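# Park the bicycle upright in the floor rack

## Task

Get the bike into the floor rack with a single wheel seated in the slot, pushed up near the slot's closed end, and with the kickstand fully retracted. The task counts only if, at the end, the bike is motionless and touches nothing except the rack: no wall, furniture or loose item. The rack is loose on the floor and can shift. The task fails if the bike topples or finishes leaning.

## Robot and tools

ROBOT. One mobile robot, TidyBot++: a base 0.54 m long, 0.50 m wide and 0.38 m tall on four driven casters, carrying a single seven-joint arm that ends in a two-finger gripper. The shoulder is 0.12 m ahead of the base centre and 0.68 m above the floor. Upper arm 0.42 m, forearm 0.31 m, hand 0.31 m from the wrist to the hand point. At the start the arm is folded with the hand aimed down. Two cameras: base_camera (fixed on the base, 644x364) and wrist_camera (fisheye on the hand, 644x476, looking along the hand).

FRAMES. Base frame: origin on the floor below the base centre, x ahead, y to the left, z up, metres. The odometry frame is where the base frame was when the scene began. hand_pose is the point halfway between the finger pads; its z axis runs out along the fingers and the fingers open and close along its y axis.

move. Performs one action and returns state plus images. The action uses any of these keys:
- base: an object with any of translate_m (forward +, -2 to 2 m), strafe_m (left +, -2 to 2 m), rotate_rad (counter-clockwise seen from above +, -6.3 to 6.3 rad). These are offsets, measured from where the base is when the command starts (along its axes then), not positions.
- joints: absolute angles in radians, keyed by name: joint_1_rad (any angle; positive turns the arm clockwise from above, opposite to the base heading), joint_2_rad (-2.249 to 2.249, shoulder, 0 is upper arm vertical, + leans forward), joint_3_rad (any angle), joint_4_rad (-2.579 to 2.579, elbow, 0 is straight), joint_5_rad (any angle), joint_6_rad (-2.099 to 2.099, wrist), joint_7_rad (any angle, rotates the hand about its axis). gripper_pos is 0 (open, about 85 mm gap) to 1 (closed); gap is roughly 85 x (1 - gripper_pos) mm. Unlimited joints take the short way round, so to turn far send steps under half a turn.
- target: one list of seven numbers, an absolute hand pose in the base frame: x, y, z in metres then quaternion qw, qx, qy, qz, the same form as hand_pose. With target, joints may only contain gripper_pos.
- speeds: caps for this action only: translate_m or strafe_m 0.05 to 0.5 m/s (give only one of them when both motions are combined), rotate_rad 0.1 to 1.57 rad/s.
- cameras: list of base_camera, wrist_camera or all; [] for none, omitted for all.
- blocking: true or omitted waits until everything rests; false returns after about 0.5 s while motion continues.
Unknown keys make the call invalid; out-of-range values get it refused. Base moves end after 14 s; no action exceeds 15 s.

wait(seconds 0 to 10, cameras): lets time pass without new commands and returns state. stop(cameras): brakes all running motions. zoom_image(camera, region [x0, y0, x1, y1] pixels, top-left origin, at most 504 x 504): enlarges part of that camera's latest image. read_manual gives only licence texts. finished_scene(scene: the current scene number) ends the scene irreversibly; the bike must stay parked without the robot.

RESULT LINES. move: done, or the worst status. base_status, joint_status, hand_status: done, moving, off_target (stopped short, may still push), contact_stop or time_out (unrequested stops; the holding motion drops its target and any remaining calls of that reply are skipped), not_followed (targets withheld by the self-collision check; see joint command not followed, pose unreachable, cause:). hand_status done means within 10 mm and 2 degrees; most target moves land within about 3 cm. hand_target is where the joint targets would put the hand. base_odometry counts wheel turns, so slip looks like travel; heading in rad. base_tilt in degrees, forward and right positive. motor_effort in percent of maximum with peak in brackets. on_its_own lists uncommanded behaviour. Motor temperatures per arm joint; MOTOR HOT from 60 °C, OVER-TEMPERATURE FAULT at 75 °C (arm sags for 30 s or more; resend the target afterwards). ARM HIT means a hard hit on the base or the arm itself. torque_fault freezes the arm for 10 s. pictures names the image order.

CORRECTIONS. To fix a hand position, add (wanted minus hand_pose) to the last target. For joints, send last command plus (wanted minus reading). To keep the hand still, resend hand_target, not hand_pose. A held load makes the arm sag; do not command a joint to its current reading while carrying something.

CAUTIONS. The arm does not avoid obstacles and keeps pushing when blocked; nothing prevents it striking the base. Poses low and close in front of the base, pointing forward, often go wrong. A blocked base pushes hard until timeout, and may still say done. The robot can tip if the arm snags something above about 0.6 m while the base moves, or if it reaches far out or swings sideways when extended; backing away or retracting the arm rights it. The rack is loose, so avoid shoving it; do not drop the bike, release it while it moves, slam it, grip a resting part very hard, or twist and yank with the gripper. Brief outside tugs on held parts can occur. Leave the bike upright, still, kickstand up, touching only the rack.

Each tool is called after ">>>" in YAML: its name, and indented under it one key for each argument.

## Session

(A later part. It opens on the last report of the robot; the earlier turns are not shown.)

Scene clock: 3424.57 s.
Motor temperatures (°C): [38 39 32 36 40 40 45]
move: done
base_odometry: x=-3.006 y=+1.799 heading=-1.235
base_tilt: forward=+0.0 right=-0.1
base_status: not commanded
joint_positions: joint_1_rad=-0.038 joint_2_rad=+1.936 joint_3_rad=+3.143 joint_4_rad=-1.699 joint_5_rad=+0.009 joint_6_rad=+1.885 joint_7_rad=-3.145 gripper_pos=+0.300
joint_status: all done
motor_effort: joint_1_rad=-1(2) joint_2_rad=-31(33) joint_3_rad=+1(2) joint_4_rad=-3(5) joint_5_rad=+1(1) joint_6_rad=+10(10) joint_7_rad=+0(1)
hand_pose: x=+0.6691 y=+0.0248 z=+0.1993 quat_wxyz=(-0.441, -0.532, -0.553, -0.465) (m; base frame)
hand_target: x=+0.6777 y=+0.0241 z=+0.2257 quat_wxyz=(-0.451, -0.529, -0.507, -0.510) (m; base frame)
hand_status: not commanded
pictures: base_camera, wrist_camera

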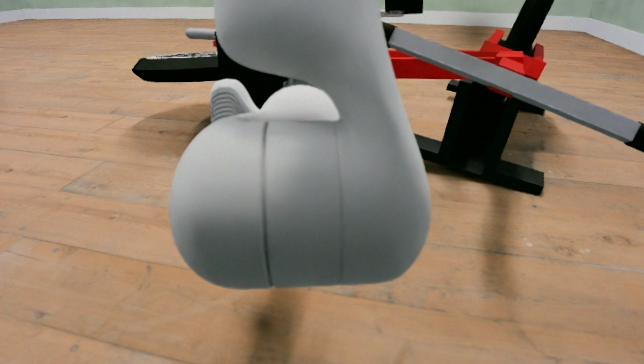

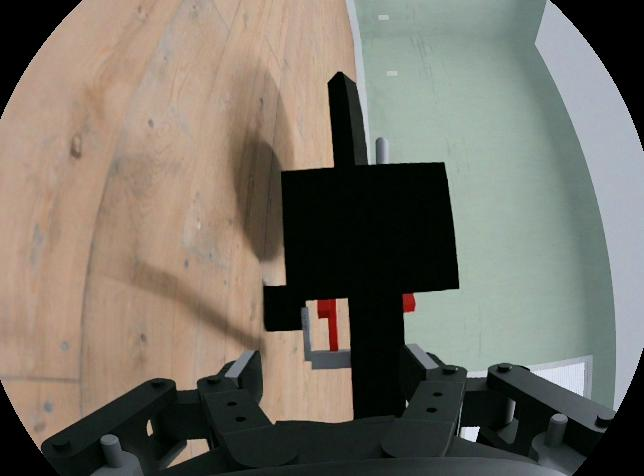

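>>> move:
  joints: {"joint_1_rad": -0.058, "joint_2_rad": 1.878, "joint_4_rad": -1.775, "joint_6_rad": 2.01}

>>> move:
  base: {"translate_m": 0.06}
  speeds: {"translate_m": 0.1}

Scene clock: 3446.20 s.
Motor temperatures (°C): [38 39 32 36 40 40 45]
move: done
base_odometry: x=-3.006 y=+1.799 heading=-1.235
base_tilt: forward=+0.0 right=+0.0
base_status: not commanded
joint_positions: joint_1_rad=-0.047 joint_2_rad=+1.899 joint_3_rad=+3.143 joint_4_rad=-1.754 joint_5_rad=+0.009 joint_6_rad=+1.925 joint_7_rad=-3.145 gripper_pos=+0.300
joint_status: all done
motor_effort: joint_1_rad=-1(1) joint_2_rad=-31(32) joint_3_rad=+1(2) joint_4_rad=-4(5) joint_5_rad=+1(1) joint_6_rad=+9(10) joint_7_rad=+0(1)
hand_pose: x=+0.6698 y=+0.0297 z=+0.2230 quat_wxyz=(-0.444, -0.525, -0.551, -0.473) (m; base frame)
hand_target: x=+0.6757 y=+0.0341 z=+0.2580 quat_wxyz=(-0.447, -0.524, -0.511, -0.514) (m; base frame)
hand_status: not commanded
pictures: base_camera, wrist_camera

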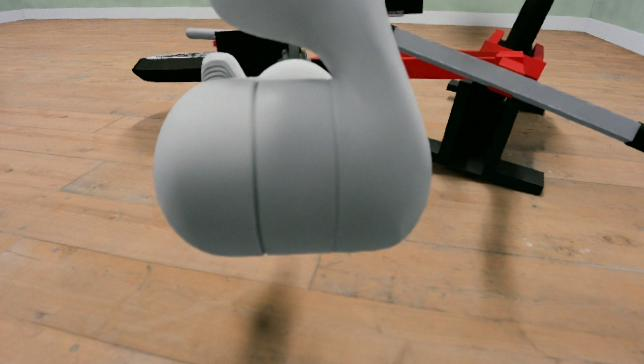

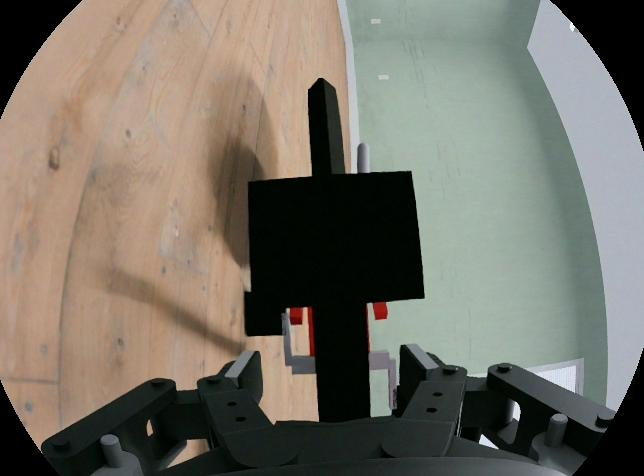

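Scene clock: 3447.33 s.
Motor temperatures (°C): [38 39 32 36 40 40 45]
move: done
base_odometry: x=-2.986 y=+1.742 heading=-1.235
base_tilt: forward=+0.0 right=+0.0
base_status: done
joint_positions: joint_1_rad=-0.048 joint_2_rad=+1.895 joint_3_rad=+3.143 joint_4_rad=-1.755 joint_5_rad=+0.009 joint_6_rad=+1.926 joint_7_rad=-3.145 gripper_pos=+0.300
joint_status: not commanded
motor_effort: joint_1_rad=-1(2) joint_2_rad=-31(33) joint_3_rad=+1(1) joint_4_rad=-3(5) joint_5_rad=+1(1) joint_6_rad=+9(10) joint_7_rad=+0(0)
hand_pose: x=+0.6717 y=+0.0300 z=+0.2259 quat_wxyz=(-0.446, -0.523, -0.550, -0.475) (m; base frame)
hand_target: x=+0.6757 y=+0.0341 z=+0.2580 quat_wxyz=(-0.447, -0.524, -0.511, -0.514) (m; base frame)
hand_status: not commanded
pictures: base_camera, wrist_camera

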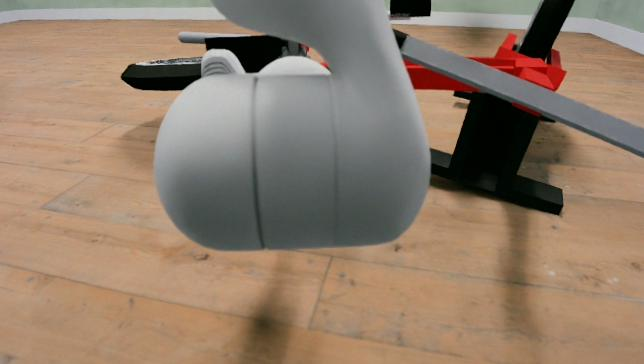

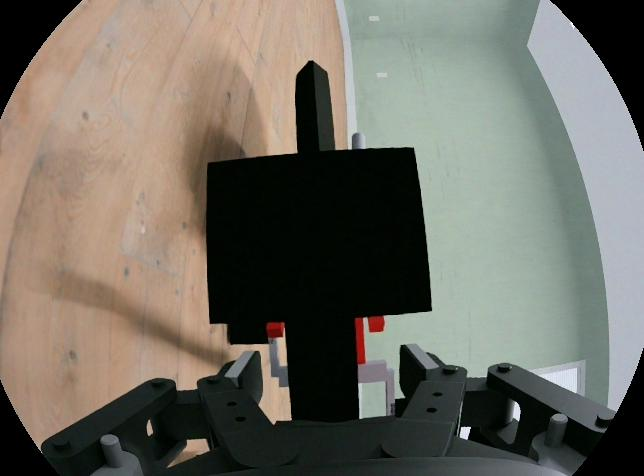

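>>> move:
  joints: {"joint_2_rad": 1.905, "joint_6_rad": 2.035}
  cameras: []

>>> move:
  base: {"translate_m": 0.045}
  speeds: {"translate_m": 0.08}

Scene clock: 3455.60 s.
Motor temperatures (°C): [38 39 32 36 40 40 45]
move: done
base_odometry: x=-2.986 y=+1.742 heading=-1.235
base_tilt: forward=-0.1 right=+0.0
base_status: not commanded
joint_positions: joint_1_rad=-0.048 joint_2_rad=+1.901 joint_3_rad=+3.143 joint_4_rad=-1.755 joint_5_rad=+0.009 joint_6_rad=+1.952 joint_7_rad=-3.145 gripper_pos=+0.300
joint_status: all done
motor_effort: joint_1_rad=-1(1) joint_2_rad=-31(32) joint_3_rad=+0(1) joint_4_rad=-3(4) joint_5_rad=+0(1) joint_6_rad=+9(10) joint_7_rad=+0(0)
hand_pose: x=+0.6699 y=+0.0299 z=+0.2303 quat_wxyz=(-0.451, -0.519, -0.545, -0.480) (m; base frame)
hand_target: x=+0.6647 y=+0.0334 z=+0.2509 quat_wxyz=(-0.446, -0.525, -0.512, -0.514) (m; base frame)
hand_status: not commanded
pictures: none
No camera images: "cameras" was empty.

Scene clock: 3456.63 s.
Motor temperatures (°C): [38 39 32 36 40 40 45]
move: done
base_odometry: x=-2.971 y=+1.700 heading=-1.235
base_tilt: forward=+0.0 right=+0.0
base_status: done
joint_positions: joint_1_rad=-0.049 joint_2_rad=+1.903 joint_3_rad=+3.143 joint_4_rad=-1.761 joint_5_rad=+0.009 joint_6_rad=+1.955 joint_7_rad=-3.145 gripper_pos=+0.300
joint_status: not commanded
motor_effort: joint_1_rad=-1(1) joint_2_rad=-31(35) joint_3_rad=+1(2) joint_4_rad=-4(4) joint_5_rad=+0(1) joint_6_rad=+9(10) joint_7_rad=+0(0)
hand_pose: x=+0.6671 y=+0.0306 z=+0.2289 quat_wxyz=(-0.449, -0.520, -0.547, -0.479) (m; base frame)
hand_target: x=+0.6647 y=+0.0334 z=+0.2509 quat_wxyz=(-0.446, -0.525, -0.512, -0.514) (m; base frame)
hand_status: not commanded
pictures: base_camera, wrist_camera

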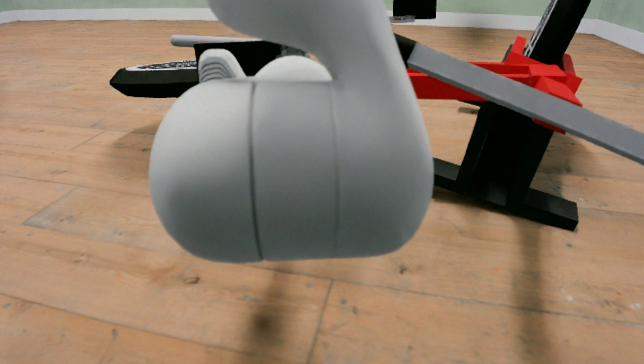

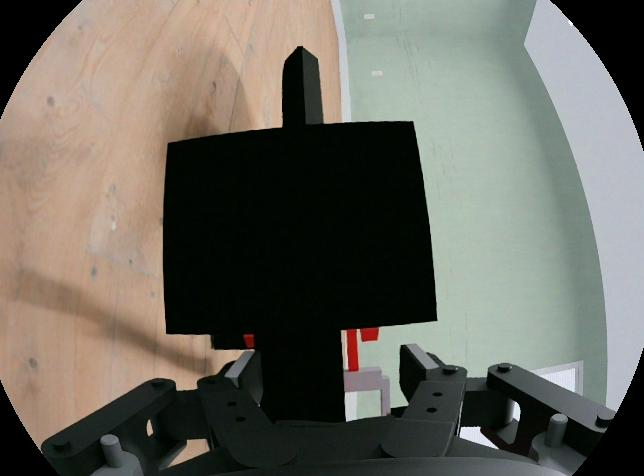

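>>> move:
  joints: {"joint_2_rad": 1.937, "joint_6_rad": 2.055}
  cameras: ["wrist_camera"]

Scene clock: 3461.73 s.
Motor temperatures (°C): [38 39 32 36 40 40 45]
move: done
base_odometry: x=-2.971 y=+1.700 heading=-1.235
base_tilt: forward=-0.1 right=-0.1
base_status: not commanded
joint_positions: joint_1_rad=-0.049 joint_2_rad=+1.928 joint_3_rad=+3.143 joint_4_rad=-1.761 joint_5_rad=+0.009 joint_6_rad=+1.974 joint_7_rad=-3.145 gripper_pos=+0.300
joint_status: all done
motor_effort: joint_1_rad=-1(1) joint_2_rad=-30(32) joint_3_rad=+1(2) joint_4_rad=-4(5) joint_5_rad=+0(1) joint_6_rad=+10(10) joint_7_rad=+0(1)
hand_pose: x=+0.6566 y=+0.0300 z=+0.2212 quat_wxyz=(-0.447, -0.521, -0.548, -0.477) (m; base frame)
hand_target: x=+0.6513 y=+0.0326 z=+0.2398 quat_wxyz=(-0.443, -0.528, -0.514, -0.510) (m; base frame)
hand_status: not commanded
pictures: wrist_camera

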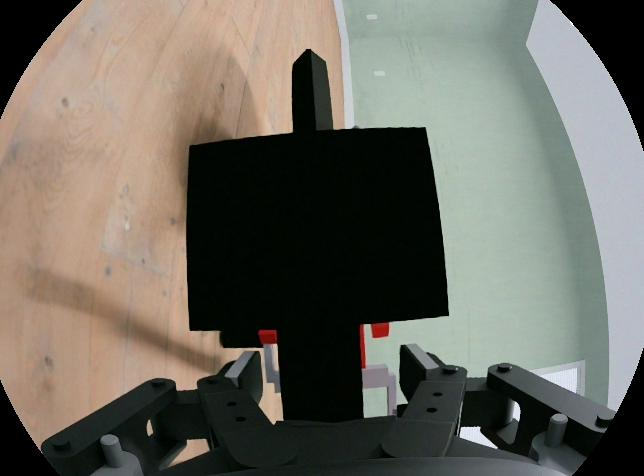

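>>> move:
  joints: {"joint_2_rad": 1.952}
  cameras: []

>>> move:
  base: {"translate_m": 0.04}
  speeds: {"translate_m": 0.08}

Scene clock: 3466.83 s.
Motor temperatures (°C): [38 39 32 36 40 40 45]
move: done
base_odometry: x=-2.971 y=+1.700 heading=-1.235
base_tilt: forward=-0.1 right=+0.0
base_status: not commanded
joint_positions: joint_1_rad=-0.049 joint_2_rad=+1.940 joint_3_rad=+3.143 joint_4_rad=-1.761 joint_5_rad=+0.009 joint_6_rad=+1.974 joint_7_rad=-3.145 gripper_pos=+0.300
joint_status: all done
motor_effort: joint_1_rad=-1(1) joint_2_rad=-30(31) joint_3_rad=+1(1) joint_4_rad=-5(6) joint_5_rad=+0(1) joint_6_rad=+9(10) joint_7_rad=+0(0)
hand_pose: x=+0.6512 y=+0.0298 z=+0.2151 quat_wxyz=(-0.444, -0.524, -0.551, -0.474) (m; base frame)
hand_target: x=+0.6446 y=+0.0322 z=+0.2318 quat_wxyz=(-0.440, -0.531, -0.518, -0.506) (m; base frame)
hand_status: not commanded
pictures: none
No camera images: "cameras" was empty.

Scene clock: 3467.80 s.
Motor temperatures (°C): [38 39 32 36 40 40 45]
move: done
base_odometry: x=-2.958 y=+1.662 heading=-1.235
base_tilt: forward=-0.1 right=-0.1
base_status: done
joint_positions: joint_1_rad=-0.049 joint_2_rad=+1.945 joint_3_rad=+3.143 joint_4_rad=-1.761 joint_5_rad=+0.009 joint_6_rad=+1.974 joint_7_rad=-3.145 gripper_pos=+0.300
joint_status: not commanded
motor_effort: joint_1_rad=-1(1) joint_2_rad=-30(31) joint_3_rad=+0(1) joint_4_rad=-4(6) joint_5_rad=+0(1) joint_6_rad=+9(10) joint_7_rad=+0(0)
hand_pose: x=+0.6490 y=+0.0297 z=+0.2126 quat_wxyz=(-0.443, -0.525, -0.552, -0.473) (m; base frame)
hand_target: x=+0.6446 y=+0.0322 z=+0.2318 quat_wxyz=(-0.440, -0.531, -0.518, -0.506) (m; base frame)
hand_status: not commanded
pictures: base_camera, wrist_camera

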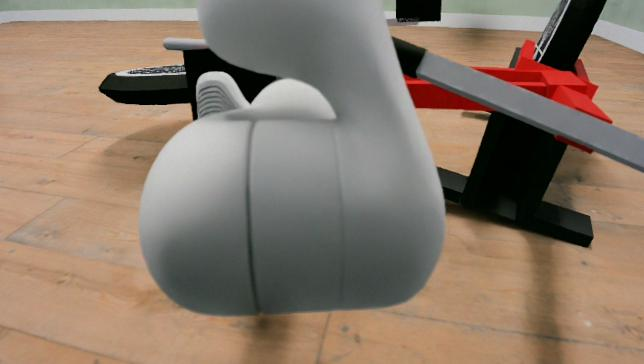

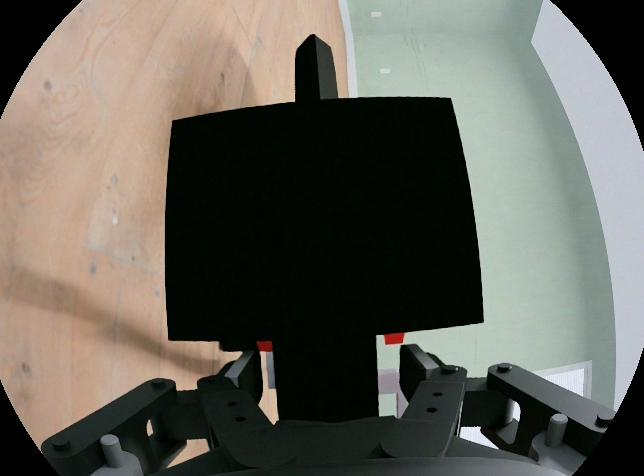

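>>> move:
  joints: {"gripper_pos": 0.66}
  cameras: ["wrist_camera"]

Scene clock: 3472.10 s.
Motor temperatures (°C): [38 39 32 36 40 40 45]
move: off_target
base_odometry: x=-2.958 y=+1.662 heading=-1.235
base_tilt: forward=+0.0 right=-0.1
base_status: not commanded
joint_positions: joint_1_rad=-0.049 joint_2_rad=+1.947 joint_3_rad=+3.143 joint_4_rad=-1.761 joint_5_rad=+0.009 joint_6_rad=+1.977 joint_7_rad=-3.145 gripper_pos=+0.580
joint_status: gripper_pos off_target (ended at +0.580, target +0.660)
motor_effort: joint_1_rad=-1(2) joint_2_rad=-30(32) joint_3_rad=-1(2) joint_4_rad=-7(8) joint_5_rad=+1(2) joint_6_rad=+10(12) joint_7_rad=-3(3)
hand_pose: x=+0.6480 y=+0.0298 z=+0.2122 quat_wxyz=(-0.443, -0.525, -0.552, -0.473) (m; base frame)
hand_target: x=+0.6446 y=+0.0322 z=+0.2318 quat_wxyz=(-0.440, -0.531, -0.518, -0.506) (m; base frame)
hand_status: not commanded
pictures: wrist_camera

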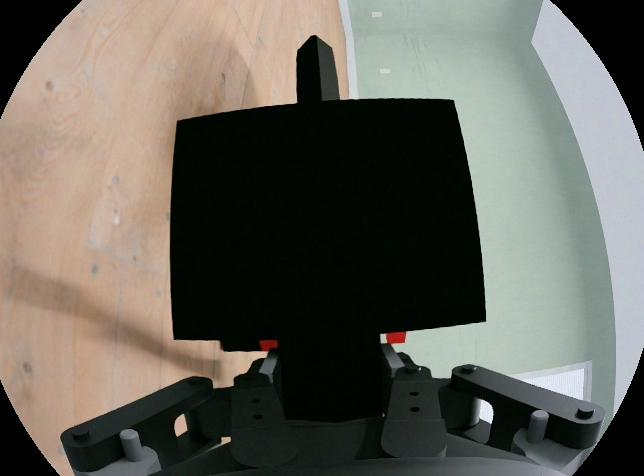

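>>> move:
  joints: {"joint_2_rad": 1.74, "joint_4_rad": -1.95, "joint_6_rad": 1.92}

Scene clock: 3482.27 s.
Motor temperatures (°C): [38 39 32 35 40 40 45]
move: off_target
base_odometry: x=-2.958 y=+1.662 heading=-1.235
base_tilt: forward=+0.0 right=+0.0
base_status: not commanded
joint_positions: joint_1_rad=-0.051 joint_2_rad=+1.820 joint_3_rad=+3.143 joint_4_rad=-1.906 joint_5_rad=+0.009 joint_6_rad=+1.908 joint_7_rad=-3.150 gripper_pos=+0.580
joint_status: joint_2_rad off_target (ended at +1.820, target +1.740); joint_4_rad off_target (ended at -1.906, target -1.950); the others done
motor_effort: joint_1_rad=+0(4) joint_2_rad=-41(41) joint_3_rad=+1(2) joint_4_rad=-8(10) joint_5_rad=+0(4) joint_6_rad=+19(20) joint_7_rad=+0(3)
hand_pose: x=+0.6541 y=+0.0310 z=+0.2395 quat_wxyz=(-0.419, -0.544, -0.571, -0.450) (m; base frame)
hand_target: x=+0.6740 y=+0.0341 z=+0.2811 quat_wxyz=(-0.415, -0.554, -0.540, -0.478) (m; base frame)
hand_status: not commanded
pictures: base_camera, wrist_camera

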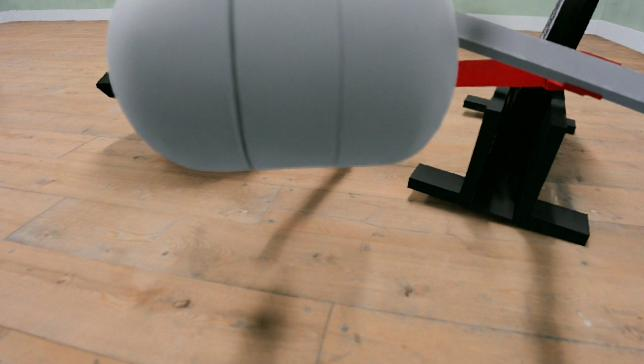

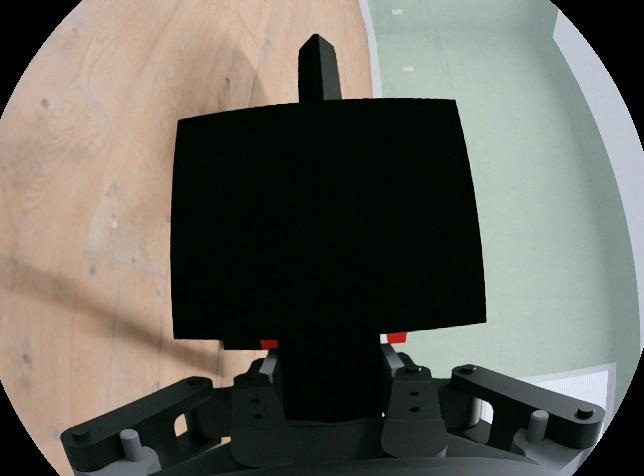

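>>> move:
  joints: {"joint_2_rad": 1.49, "joint_4_rad": -2.13, "joint_6_rad": 1.76}
  base: {"translate_m": 0.03}
  speeds: {"translate_m": 0.05}

Scene clock: 3486.90 s.
Motor temperatures (°C): [38 39 32 36 40 40 45]
move: off_target
base_odometry: x=-2.948 y=+1.633 heading=-1.236
base_tilt: forward=+0.0 right=+0.1
base_status: done
joint_positions: joint_1_rad=-0.055 joint_2_rad=+1.595 joint_3_rad=+3.141 joint_4_rad=-2.093 joint_5_rad=+0.009 joint_6_rad=+1.725 joint_7_rad=-3.165 gripper_pos=+0.581
joint_status: joint_2_rad off_target (ended at +1.595, target +1.490); the others done
motor_effort: joint_1_rad=-1(3) joint_2_rad=-45(45) joint_3_rad=+2(4) joint_4_rad=-7(7) joint_5_rad=+1(3) joint_6_rad=+21(23) joint_7_rad=+2(3)
hand_pose: x=+0.6627 y=+0.0342 z=+0.2839 quat_wxyz=(-0.374, -0.577, -0.599, -0.411) (m; base frame)
hand_target: x=+0.6910 y=+0.0352 z=+0.3480 quat_wxyz=(-0.392, -0.574, -0.560, -0.452) (m; base frame)
hand_status: not commanded
pictures: base_camera, wrist_camera

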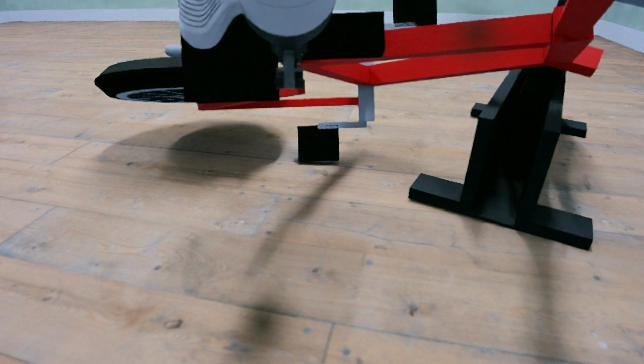

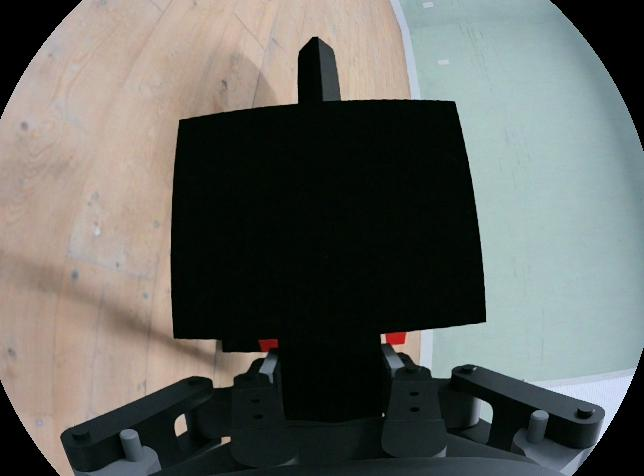

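>>> move:
  joints: {"joint_2_rad": 1.08, "joint_4_rad": -2.3, "joint_6_rad": 1.31}
  base: {"translate_m": 0.05}
  speeds: {"translate_m": 0.05}

Scene clock: 3496.00 s.
Motor temperatures (°C): [38 39 32 36 40 40 45]
move: off_target
base_odometry: x=-2.932 y=+1.586 heading=-1.236
base_tilt: forward=+0.0 right=+0.0
base_status: done
joint_positions: joint_1_rad=-0.062 joint_2_rad=+1.239 joint_3_rad=+3.145 joint_4_rad=-2.266 joint_5_rad=+0.009 joint_6_rad=+1.299 joint_7_rad=-3.169 gripper_pos=+0.581
joint_status: joint_2_rad off_target (ended at +1.239, target +1.080); the others done
motor_effort: joint_1_rad=+0(3) joint_2_rad=-54(55) joint_3_rad=-1(4) joint_4_rad=-8(9) joint_5_rad=+0(3) joint_6_rad=+18(24) joint_7_rad=-3(7)
hand_pose: x=+0.6542 y=+0.0354 z=+0.3400 quat_wxyz=(-0.303, -0.618, -0.644, -0.334) (m; base frame)
hand_target: x=+0.6881 y=+0.0352 z=+0.4256 quat_wxyz=(-0.334, -0.615, -0.601, -0.386) (m; base frame)
hand_status: not commanded
pictures: base_camera, wrist_camera

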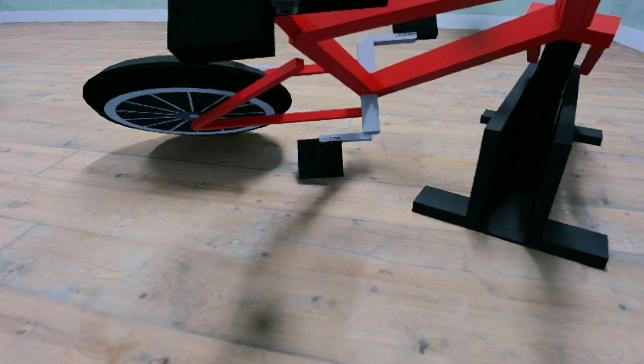

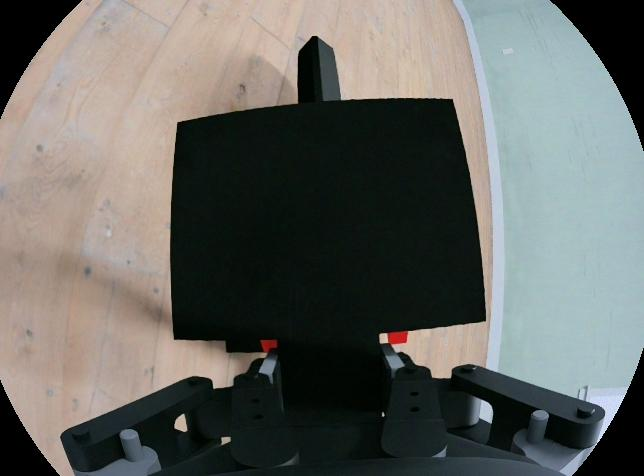

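>>> move:
  joints: {"joint_2_rad": 0.62, "joint_4_rad": -2.24, "joint_6_rad": 0.56}
  base: {"translate_m": 0.08}
  speeds: {"translate_m": 0.06}

Scene clock: 3503.67 s.
Motor temperatures (°C): [38 39 32 35 40 40 45]
move: off_target
base_odometry: x=-2.906 y=+1.510 heading=-1.237
base_tilt: forward=+0.0 right=+0.0
base_status: done
joint_positions: joint_1_rad=-0.057 joint_2_rad=+0.793 joint_3_rad=+3.142 joint_4_rad=-2.260 joint_5_rad=+0.009 joint_6_rad=+0.580 joint_7_rad=-3.191 gripper_pos=+0.581
joint_status: joint_2_rad off_target (ended at +0.793, target +0.620); the others done
motor_effort: joint_1_rad=-2(3) joint_2_rad=-57(59) joint_3_rad=+1(3) joint_4_rad=+5(9) joint_5_rad=+4(4) joint_6_rad=+12(19) joint_7_rad=+4(5)
hand_pose: x=+0.6390 y=+0.0320 z=+0.4200 quat_wxyz=(-0.219, -0.663, -0.673, -0.245) (m; base frame)
hand_target: x=+0.6819 y=+0.0349 z=+0.5149 quat_wxyz=(-0.267, -0.653, -0.638, -0.309) (m; base frame)
hand_status: not commanded
pictures: base_camera, wrist_camera

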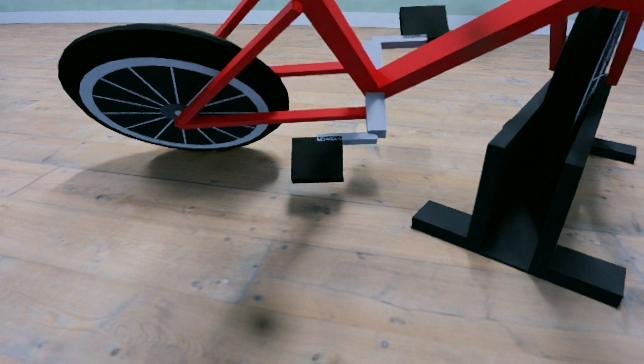

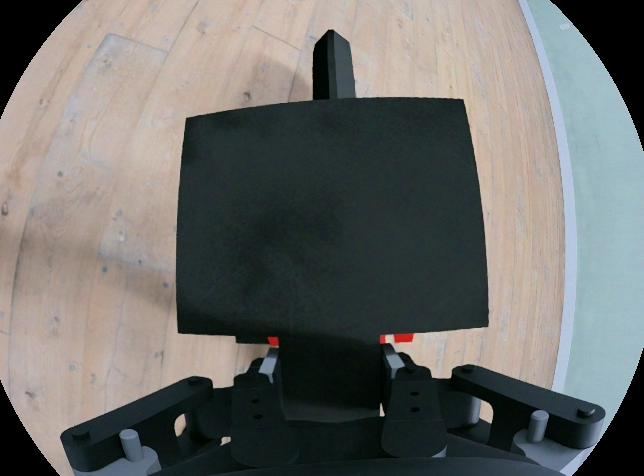

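>>> move:
  joints: {"joint_2_rad": 0.39, "joint_4_rad": -1.99, "joint_6_rad": -0.18}
  base: {"translate_m": 0.10}
  speeds: {"translate_m": 0.07}

Scene clock: 3512.57 s.
Motor temperatures (°C): [38 40 32 35 40 40 45]
move: off_target
base_odometry: x=-2.873 y=+1.415 heading=-1.237
base_tilt: forward=-0.1 right=-0.1
base_status: done
joint_positions: joint_1_rad=-0.051 joint_2_rad=+0.543 joint_3_rad=+3.142 joint_4_rad=-2.051 joint_5_rad=+0.009 joint_6_rad=-0.142 joint_7_rad=-3.196 gripper_pos=+0.581
joint_status: joint_2_rad off_target (ended at +0.543, target +0.390); joint_4_rad off_target (ended at -2.051, target -1.990); the others done
motor_effort: joint_1_rad=-4(5) joint_2_rad=-54(58) joint_3_rad=-2(4) joint_4_rad=+21(23) joint_5_rad=+6(7) joint_6_rad=+8(14) joint_7_rad=+6(6)
hand_pose: x=+0.6220 y=+0.0266 z=+0.4877 quat_wxyz=(-0.136, -0.691, -0.694, -0.149) (m; base frame)
hand_target: x=+0.6658 y=+0.0340 z=+0.5834 quat_wxyz=(-0.188, -0.685, -0.670, -0.217) (m; base frame)
hand_status: not commanded
pictures: base_camera, wrist_camera

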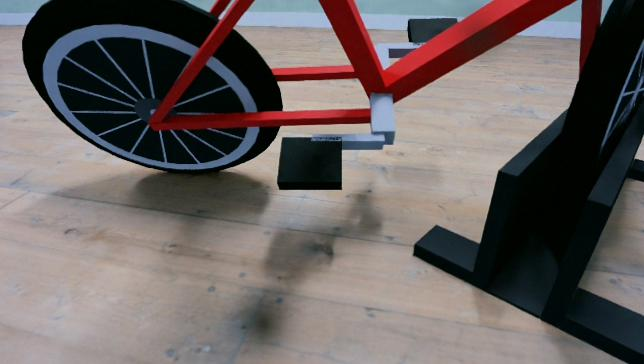

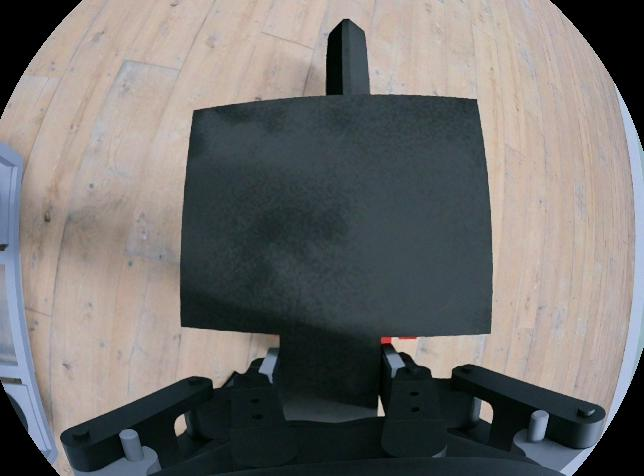

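>>> move:
  joints: {"joint_2_rad": 0.42, "joint_4_rad": -1.72, "joint_6_rad": -0.65}
  base: {"translate_m": 0.09}
  speeds: {"translate_m": 0.07}

Scene clock: 3523.93 s.
Motor temperatures (°C): [38 40 32 36 40 40 45]
move: off_target
base_odometry: x=-2.844 y=+1.330 heading=-1.238
base_tilt: forward=-0.1 right=+0.0
base_status: done
joint_positions: joint_1_rad=-0.047 joint_2_rad=+0.529 joint_3_rad=+3.142 joint_4_rad=-1.804 joint_5_rad=+0.009 joint_6_rad=-0.586 joint_7_rad=-3.198 gripper_pos=+0.581
joint_status: joint_2_rad off_target (ended at +0.529, target +0.420); joint_4_rad off_target (ended at -1.804, target -1.720); the others done
motor_effort: joint_1_rad=-5(6) joint_2_rad=-49(55) joint_3_rad=-2(3) joint_4_rad=+23(25) joint_5_rad=+4(7) joint_6_rad=+4(9) joint_7_rad=+5(7)
hand_pose: x=+0.6269 y=+0.0232 z=+0.5245 quat_wxyz=(-0.077, -0.704, -0.702, -0.081) (m; base frame)
hand_target: x=+0.6615 y=+0.0337 z=+0.6043 quat_wxyz=(-0.114, -0.704, -0.688, -0.132) (m; base frame)
hand_status: not commanded
pictures: base_camera, wrist_camera

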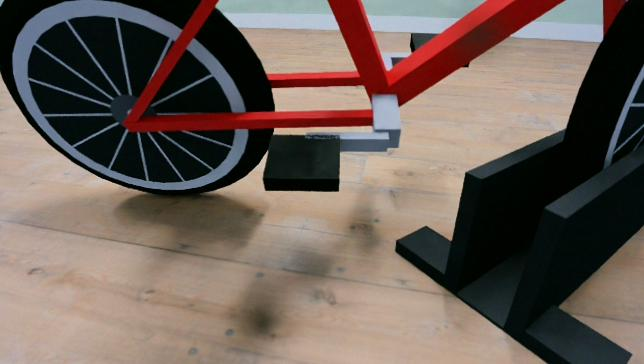

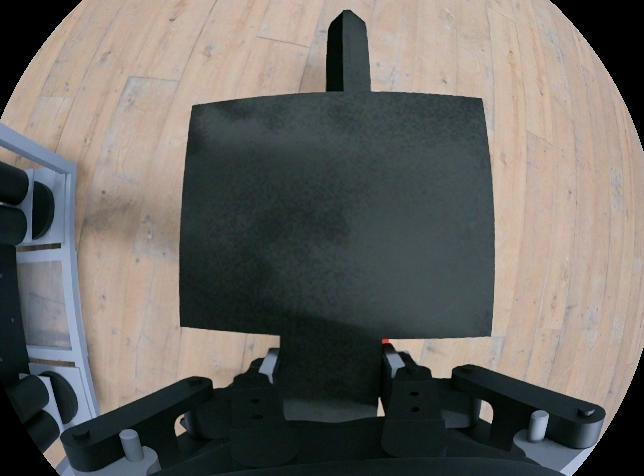

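>>> move:
  joints: {"joint_2_rad": 0.50, "joint_4_rad": -1.46, "joint_6_rad": -1.02}
  base: {"translate_m": 0.10}
  speeds: {"translate_m": 0.07}

Scene clock: 3546.83 s.
Motor temperatures (°C): [38 41 32 36 40 40 45]
move: off_target
base_odometry: x=-2.811 y=+1.235 heading=-1.238
base_tilt: forward=+0.0 right=+0.0
base_status: done
joint_positions: joint_1_rad=-0.046 joint_2_rad=+0.602 joint_3_rad=+3.145 joint_4_rad=-1.547 joint_5_rad=+0.005 joint_6_rad=-0.956 joint_7_rad=-3.207 gripper_pos=+0.581
joint_status: joint_2_rad off_target (ended at +0.602, target +0.500); joint_4_rad off_target (ended at -1.547, target -1.460); the others done
motor_effort: joint_1_rad=-3(6) joint_2_rad=-51(55) joint_3_rad=+0(3) joint_4_rad=+25(26) joint_5_rad=+3(8) joint_6_rad=+1(6) joint_7_rad=+3(9)
hand_pose: x=+0.6313 y=+0.0222 z=+0.5455 quat_wxyz=(-0.014, -0.714, -0.700, -0.011) (m; base frame)
hand_target: x=+0.6606 y=+0.0336 z=+0.6245 quat_wxyz=(-0.053, -0.713, -0.697, -0.061) (m; base frame)
hand_status: not commanded
pictures: base_camera, wrist_camera

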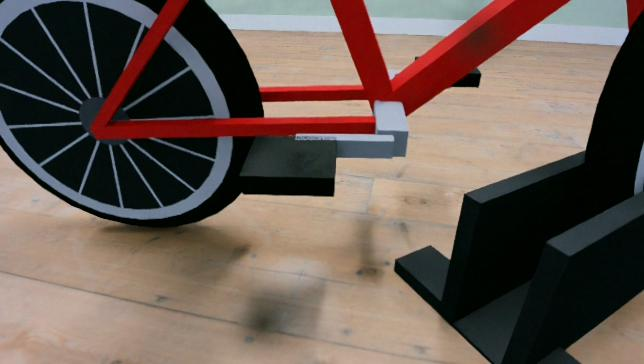

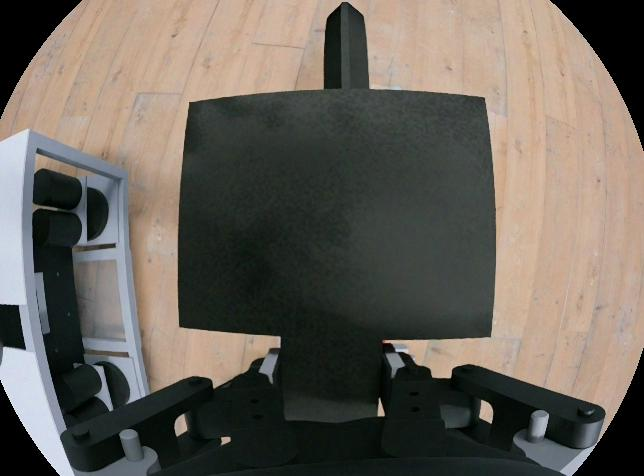

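>>> move:
  joints: {"joint_2_rad": 0.47}
  cameras: []

>>> move:
  base: {"translate_m": -0.06, "strafe_m": -0.11, "rotate_rad": 0.1646}
  speeds: {"translate_m": 0.08, "rotate_rad": 0.1}

Scene clock: 3565.13 s.
Motor temperatures (°C): [38 41 32 36 40 40 45]
move: off_target
base_odometry: x=-2.811 y=+1.235 heading=-1.238
base_tilt: forward=+0.0 right=+0.0
base_status: not commanded
joint_positions: joint_1_rad=-0.046 joint_2_rad=+0.602 joint_3_rad=+3.145 joint_4_rad=-1.547 joint_5_rad=+0.005 joint_6_rad=-0.956 joint_7_rad=-3.207 gripper_pos=+0.581
joint_status: joint_2_rad off_target (ended at +0.602, target +0.470)
motor_effort: joint_1_rad=-2(3) joint_2_rad=-55(56) joint_3_rad=+0(1) joint_4_rad=+26(27) joint_5_rad=+2(3) joint_6_rad=+1(2) joint_7_rad=+3(3)
hand_pose: x=+0.6314 y=+0.0222 z=+0.5458 quat_wxyz=(-0.014, -0.714, -0.700, -0.012) (m; base frame)
hand_target: x=+0.6621 y=+0.0337 z=+0.6408 quat_wxyz=(-0.062, -0.712, -0.696, -0.072) (m; base frame)
hand_status: not commanded
pictures: none
No camera images: "cameras" was empty.

Scene clock: 3567.23 s.
Motor temperatures (°C): [38 41 32 36 40 40 45]
move: done
base_odometry: x=-2.935 y=+1.256 heading=-1.074
base_tilt: forward=+0.0 right=+0.0
base_status: done
joint_positions: joint_1_rad=-0.042 joint_2_rad=+0.621 joint_3_rad=+3.149 joint_4_rad=-1.520 joint_5_rad=-0.006 joint_6_rad=-0.956 joint_7_rad=-3.238 gripper_pos=+0.581
joint_status: not commanded
motor_effort: joint_1_rad=-5(7) joint_2_rad=-59(64) joint_3_rad=-3(4) joint_4_rad=+20(25) joint_5_rad=+9(11) joint_6_rad=-11(16) joint_7_rad=+12(13)
hand_pose: x=+0.6420 y=+0.0209 z=+0.5433 quat_wxyz=(-0.015, -0.729, -0.684, -0.017) (m; base frame)
hand_target: x=+0.6621 y=+0.0337 z=+0.6408 quat_wxyz=(-0.062, -0.712, -0.696, -0.072) (m; base frame)
hand_status: not commanded
pictures: base_camera, wrist_camera

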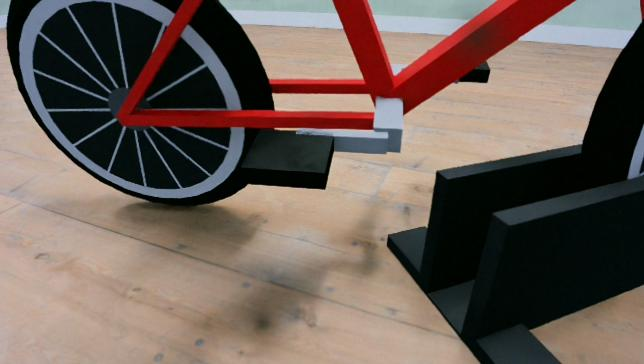

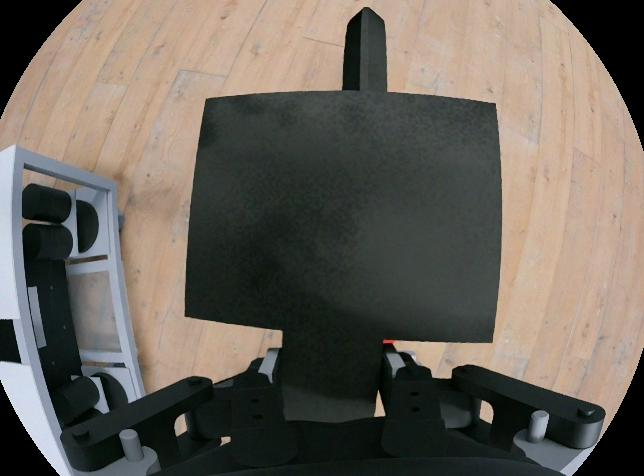

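>>> move:
  joints: {"joint_2_rad": 0.42, "joint_4_rad": -1.47}

Scene clock: 3573.93 s.
Motor temperatures (°C): [38 42 32 36 40 40 45]
move: off_target
base_odometry: x=-2.935 y=+1.256 heading=-1.074
base_tilt: forward=-0.1 right=+0.0
base_status: not commanded
joint_positions: joint_1_rad=-0.042 joint_2_rad=+0.620 joint_3_rad=+3.149 joint_4_rad=-1.520 joint_5_rad=-0.006 joint_6_rad=-0.956 joint_7_rad=-3.238 gripper_pos=+0.581
joint_status: joint_2_rad off_target (ended at +0.620, target +0.420); joint_4_rad off_target (ended at -1.520, target -1.470)
motor_effort: joint_1_rad=-5(5) joint_2_rad=-65(65) joint_3_rad=-3(3) joint_4_rad=+21(23) joint_5_rad=+9(9) joint_6_rad=-11(13) joint_7_rad=+12(13)
hand_pose: x=+0.6421 y=+0.0209 z=+0.5437 quat_wxyz=(-0.015, -0.729, -0.684, -0.017) (m; base frame)
hand_target: x=+0.6595 y=+0.0335 z=+0.6644 quat_wxyz=(-0.076, -0.710, -0.695, -0.087) (m; base frame)
hand_status: not commanded
pictures: base_camera, wrist_camera

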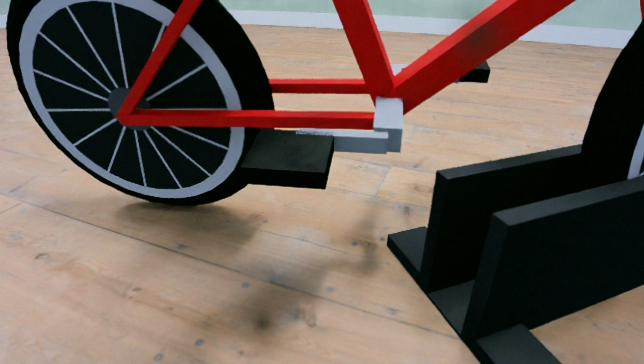

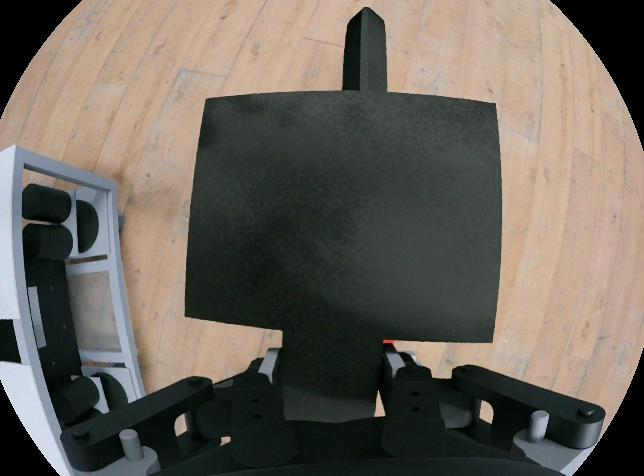

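>>> move:
  joints: {"joint_2_rad": 0.38}
  cameras: []

>>> move:
  base: {"translate_m": -0.06, "strafe_m": -0.11, "rotate_rad": 0.1646}
  speeds: {"translate_m": 0.08, "rotate_rad": 0.1}

Scene clock: 3579.23 s.
Motor temperatures (°C): [38 42 32 36 40 40 45]
move: off_target
base_odometry: x=-2.935 y=+1.256 heading=-1.074
base_tilt: forward=+0.0 right=+0.0
base_status: not commanded
joint_positions: joint_1_rad=-0.042 joint_2_rad=+0.617 joint_3_rad=+3.149 joint_4_rad=-1.524 joint_5_rad=-0.006 joint_6_rad=-0.956 joint_7_rad=-3.238 gripper_pos=+0.581
joint_status: joint_2_rad off_target (ended at +0.617, target +0.380)
motor_effort: joint_1_rad=-4(6) joint_2_rad=-70(70) joint_3_rad=-2(4) joint_4_rad=+24(26) joint_5_rad=+6(8) joint_6_rad=-10(12) joint_7_rad=+9(13)
hand_pose: x=+0.6406 y=+0.0209 z=+0.5444 quat_wxyz=(-0.015, -0.729, -0.684, -0.017) (m; base frame)
hand_target: x=+0.6597 y=+0.0335 z=+0.6860 quat_wxyz=(-0.089, -0.708, -0.693, -0.102) (m; base frame)
hand_status: not commanded
pictures: none
No camera images: "cameras" was empty.

Scene clock: 3581.33 s.
Motor temperatures (°C): [38 42 32 36 40 40 45]
move: done
base_odometry: x=-3.060 y=+1.256 heading=-0.910
base_tilt: forward=-0.1 right=+0.1
base_status: done
joint_positions: joint_1_rad=-0.047 joint_2_rad=+0.611 joint_3_rad=+3.152 joint_4_rad=-1.527 joint_5_rad=-0.006 joint_6_rad=-0.956 joint_7_rad=-3.238 gripper_pos=+0.581
joint_status: not commanded
motor_effort: joint_1_rad=-2(7) joint_2_rad=-71(72) joint_3_rad=+0(5) joint_4_rad=+26(28) joint_5_rad=+7(10) joint_6_rad=-9(14) joint_7_rad=+8(11)
hand_pose: x=+0.6401 y=+0.0219 z=+0.5464 quat_wxyz=(-0.016, -0.728, -0.685, -0.018) (m; base frame)
hand_target: x=+0.6597 y=+0.0335 z=+0.6860 quat_wxyz=(-0.089, -0.708, -0.693, -0.102) (m; base frame)
hand_status: not commanded
pictures: base_camera, wrist_camera

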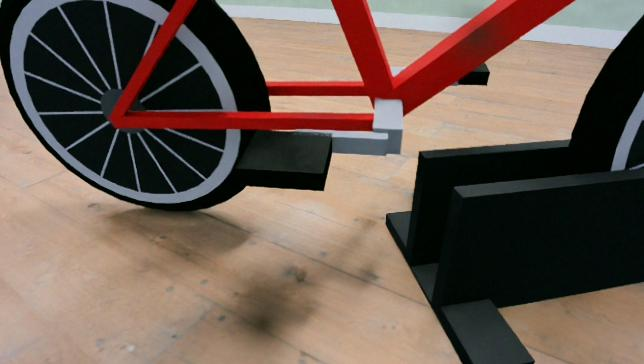

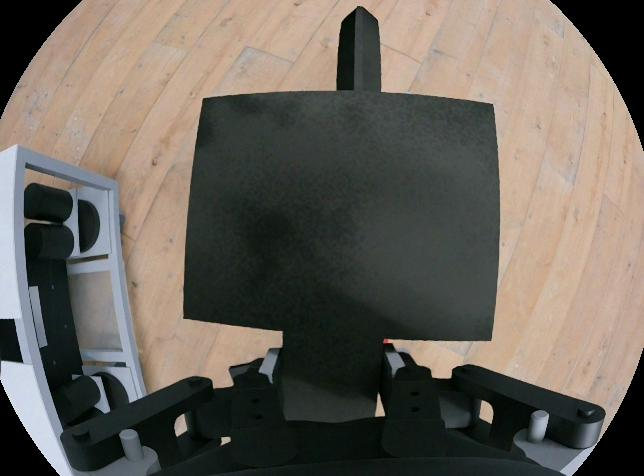

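>>> move:
  base: {"translate_m": -0.059, "strafe_m": -0.105, "rotate_rad": 0.1646}
  speeds: {"translate_m": 0.08, "rotate_rad": 0.1}

Scene clock: 3591.40 s.
Motor temperatures (°C): [38 43 32 36 40 40 45]
move: done
base_odometry: x=-3.179 y=+1.238 heading=-0.746
base_tilt: forward=+0.0 right=+0.0
base_status: done
joint_positions: joint_1_rad=-0.046 joint_2_rad=+0.608 joint_3_rad=+3.153 joint_4_rad=-1.529 joint_5_rad=-0.006 joint_6_rad=-0.956 joint_7_rad=-3.238 gripper_pos=+0.581
joint_status: not commanded
motor_effort: joint_1_rad=-2(7) joint_2_rad=-71(73) joint_3_rad=+0(4) joint_4_rad=+27(29) joint_5_rad=+7(10) joint_6_rad=-7(14) joint_7_rad=+7(10)
hand_pose: x=+0.6396 y=+0.0209 z=+0.5474 quat_wxyz=(-0.017, -0.729, -0.684, -0.018) (m; base frame)
hand_target: x=+0.6597 y=+0.0335 z=+0.6860 quat_wxyz=(-0.089, -0.708, -0.693, -0.102) (m; base frame)
hand_status: not commanded
pictures: base_camera, wrist_camera

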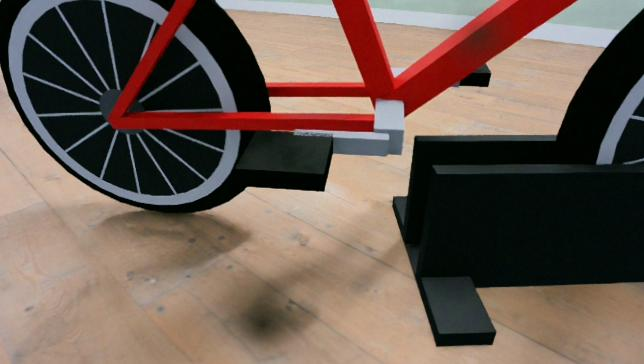

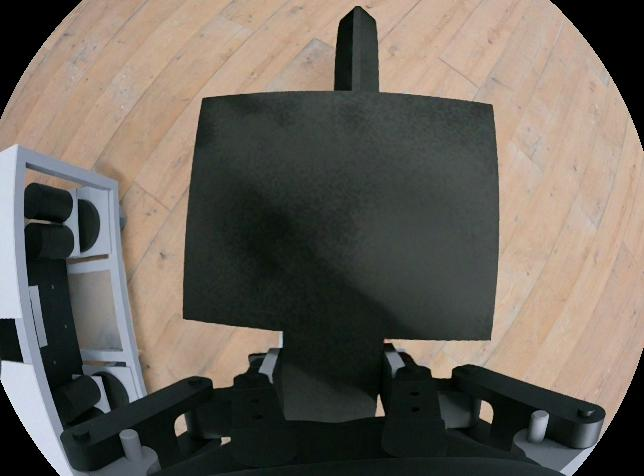

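>>> move:
  base: {"translate_m": -0.054, "strafe_m": -0.095, "rotate_rad": 0.148}
  speeds: {"translate_m": 0.08, "rotate_rad": 0.1}

>>> zoom_image:
  camera: "base_camera"
  region: [0, 0, 504, 364]

Scene clock: 3598.50 s.
Motor temperatures (°C): [38 43 32 36 40 40 45]
move: done
base_odometry: x=-3.283 y=+1.205 heading=-0.599
base_tilt: forward=+0.0 right=+0.0
base_status: done
joint_positions: joint_1_rad=-0.047 joint_2_rad=+0.607 joint_3_rad=+3.153 joint_4_rad=-1.529 joint_5_rad=-0.006 joint_6_rad=-0.956 joint_7_rad=-3.238 gripper_pos=+0.581
joint_status: not commanded
motor_effort: joint_1_rad=-2(6) joint_2_rad=-70(73) joint_3_rad=+0(3) joint_4_rad=+26(27) joint_5_rad=+6(10) joint_6_rad=-6(12) joint_7_rad=+7(10)
hand_pose: x=+0.6397 y=+0.0216 z=+0.5482 quat_wxyz=(-0.017, -0.729, -0.685, -0.018) (m; base frame)
hand_target: x=+0.6597 y=+0.0335 z=+0.6860 quat_wxyz=(-0.089, -0.708, -0.693, -0.102) (m; base frame)
hand_status: not commanded
pictures: base_camera, wrist_camera

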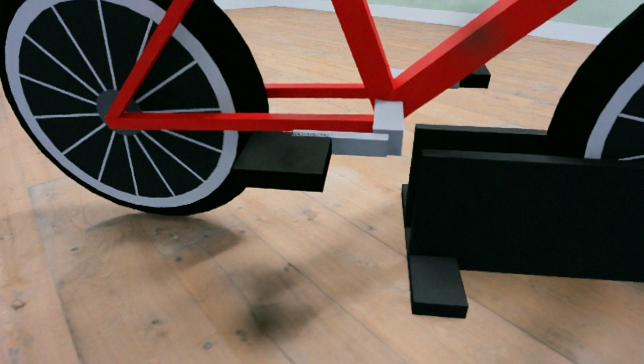

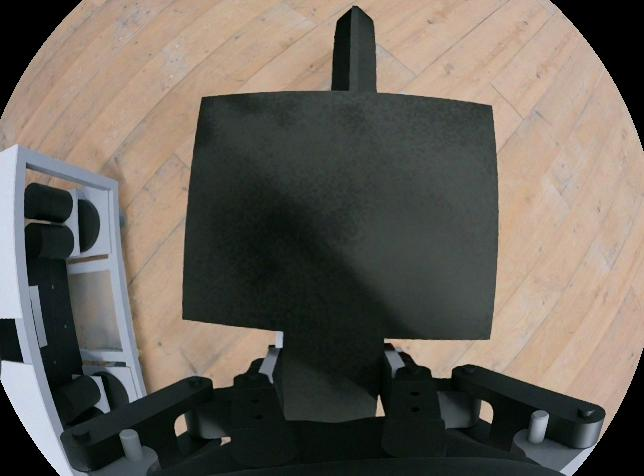

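Scaled by 1.000.

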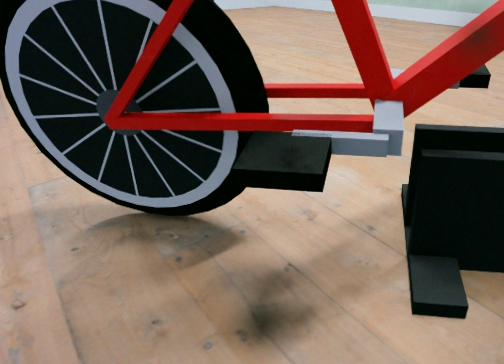

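>>> move:
  joints: {"joint_2_rad": 0.47, "joint_4_rad": -1.47}
  cameras: []

>>> move:
  joints: {"joint_2_rad": 0.54, "joint_4_rad": -1.48}

Scene clock: 3614.20 s.
Motor temperatures (°C): [38 44 32 36 40 40 45]
move: off_target
base_odometry: x=-3.283 y=+1.205 heading=-0.599
base_tilt: forward=+0.0 right=+0.0
base_status: not commanded
joint_positions: joint_1_rad=-0.047 joint_2_rad=+0.608 joint_3_rad=+3.153 joint_4_rad=-1.529 joint_5_rad=-0.006 joint_6_rad=-0.956 joint_7_rad=-3.238 gripper_pos=+0.581
joint_status: joint_2_rad off_target (ended at +0.608, target +0.470); joint_4_rad off_target (ended at -1.529, target -1.470)
motor_effort: joint_1_rad=-1(3) joint_2_rad=-60(71) joint_3_rad=+0(1) joint_4_rad=+21(27) joint_5_rad=+6(7) joint_6_rad=-6(8) joint_7_rad=+7(8)
hand_pose: x=+0.6395 y=+0.0215 z=+0.5474 quat_wxyz=(-0.017, -0.729, -0.685, -0.018) (m; base frame)
hand_target: x=+0.6579 y=+0.0334 z=+0.6373 quat_wxyz=(-0.059, -0.712, -0.696, -0.069) (m; base frame)
hand_status: not commanded
pictures: none
No camera images: "cameras" was empty.

Scene clock: 3615.00 s.
Motor temperatures (°C): [38 44 32 36 40 40 45]
move: off_target
base_odometry: x=-3.283 y=+1.205 heading=-0.599
base_tilt: forward=+0.0 right=+0.0
base_status: not commanded
joint_positions: joint_1_rad=-0.047 joint_2_rad=+0.610 joint_3_rad=+3.153 joint_4_rad=-1.528 joint_5_rad=-0.006 joint_6_rad=-0.956 joint_7_rad=-3.238 gripper_pos=+0.581
joint_status: joint_2_rad off_target (ended at +0.610, target +0.540); joint_4_rad off_target (ended at -1.528, target -1.480)
motor_effort: joint_1_rad=-2(2) joint_2_rad=-48(60) joint_3_rad=+1(1) joint_4_rad=+18(21) joint_5_rad=+7(7) joint_6_rad=-4(7) joint_7_rad=+8(8)
hand_pose: x=+0.6399 y=+0.0215 z=+0.5467 quat_wxyz=(-0.016, -0.729, -0.685, -0.018) (m; base frame)
hand_target: x=+0.6490 y=+0.0329 z=+0.5965 quat_wxyz=(-0.033, -0.714, -0.698, -0.039) (m; base frame)
hand_status: not commanded
pictures: base_camera, wrist_camera

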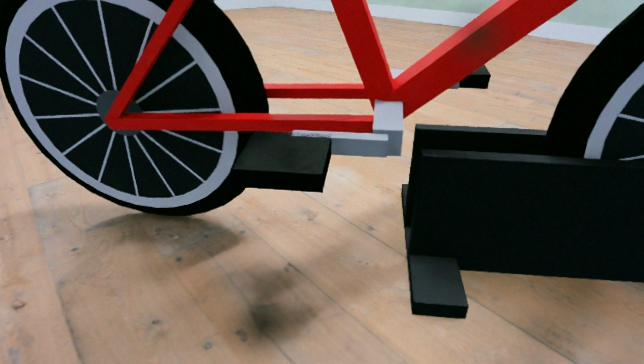

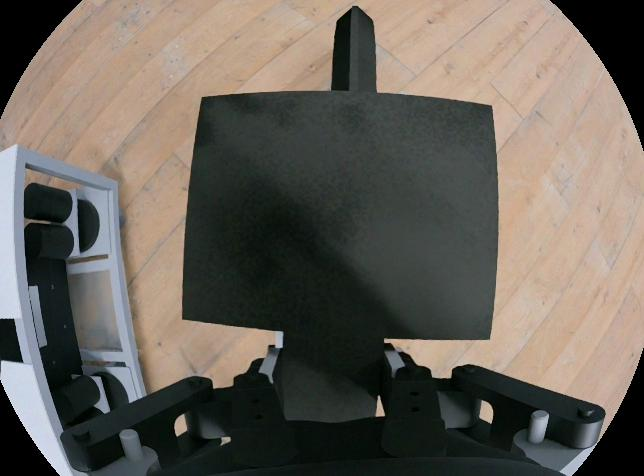

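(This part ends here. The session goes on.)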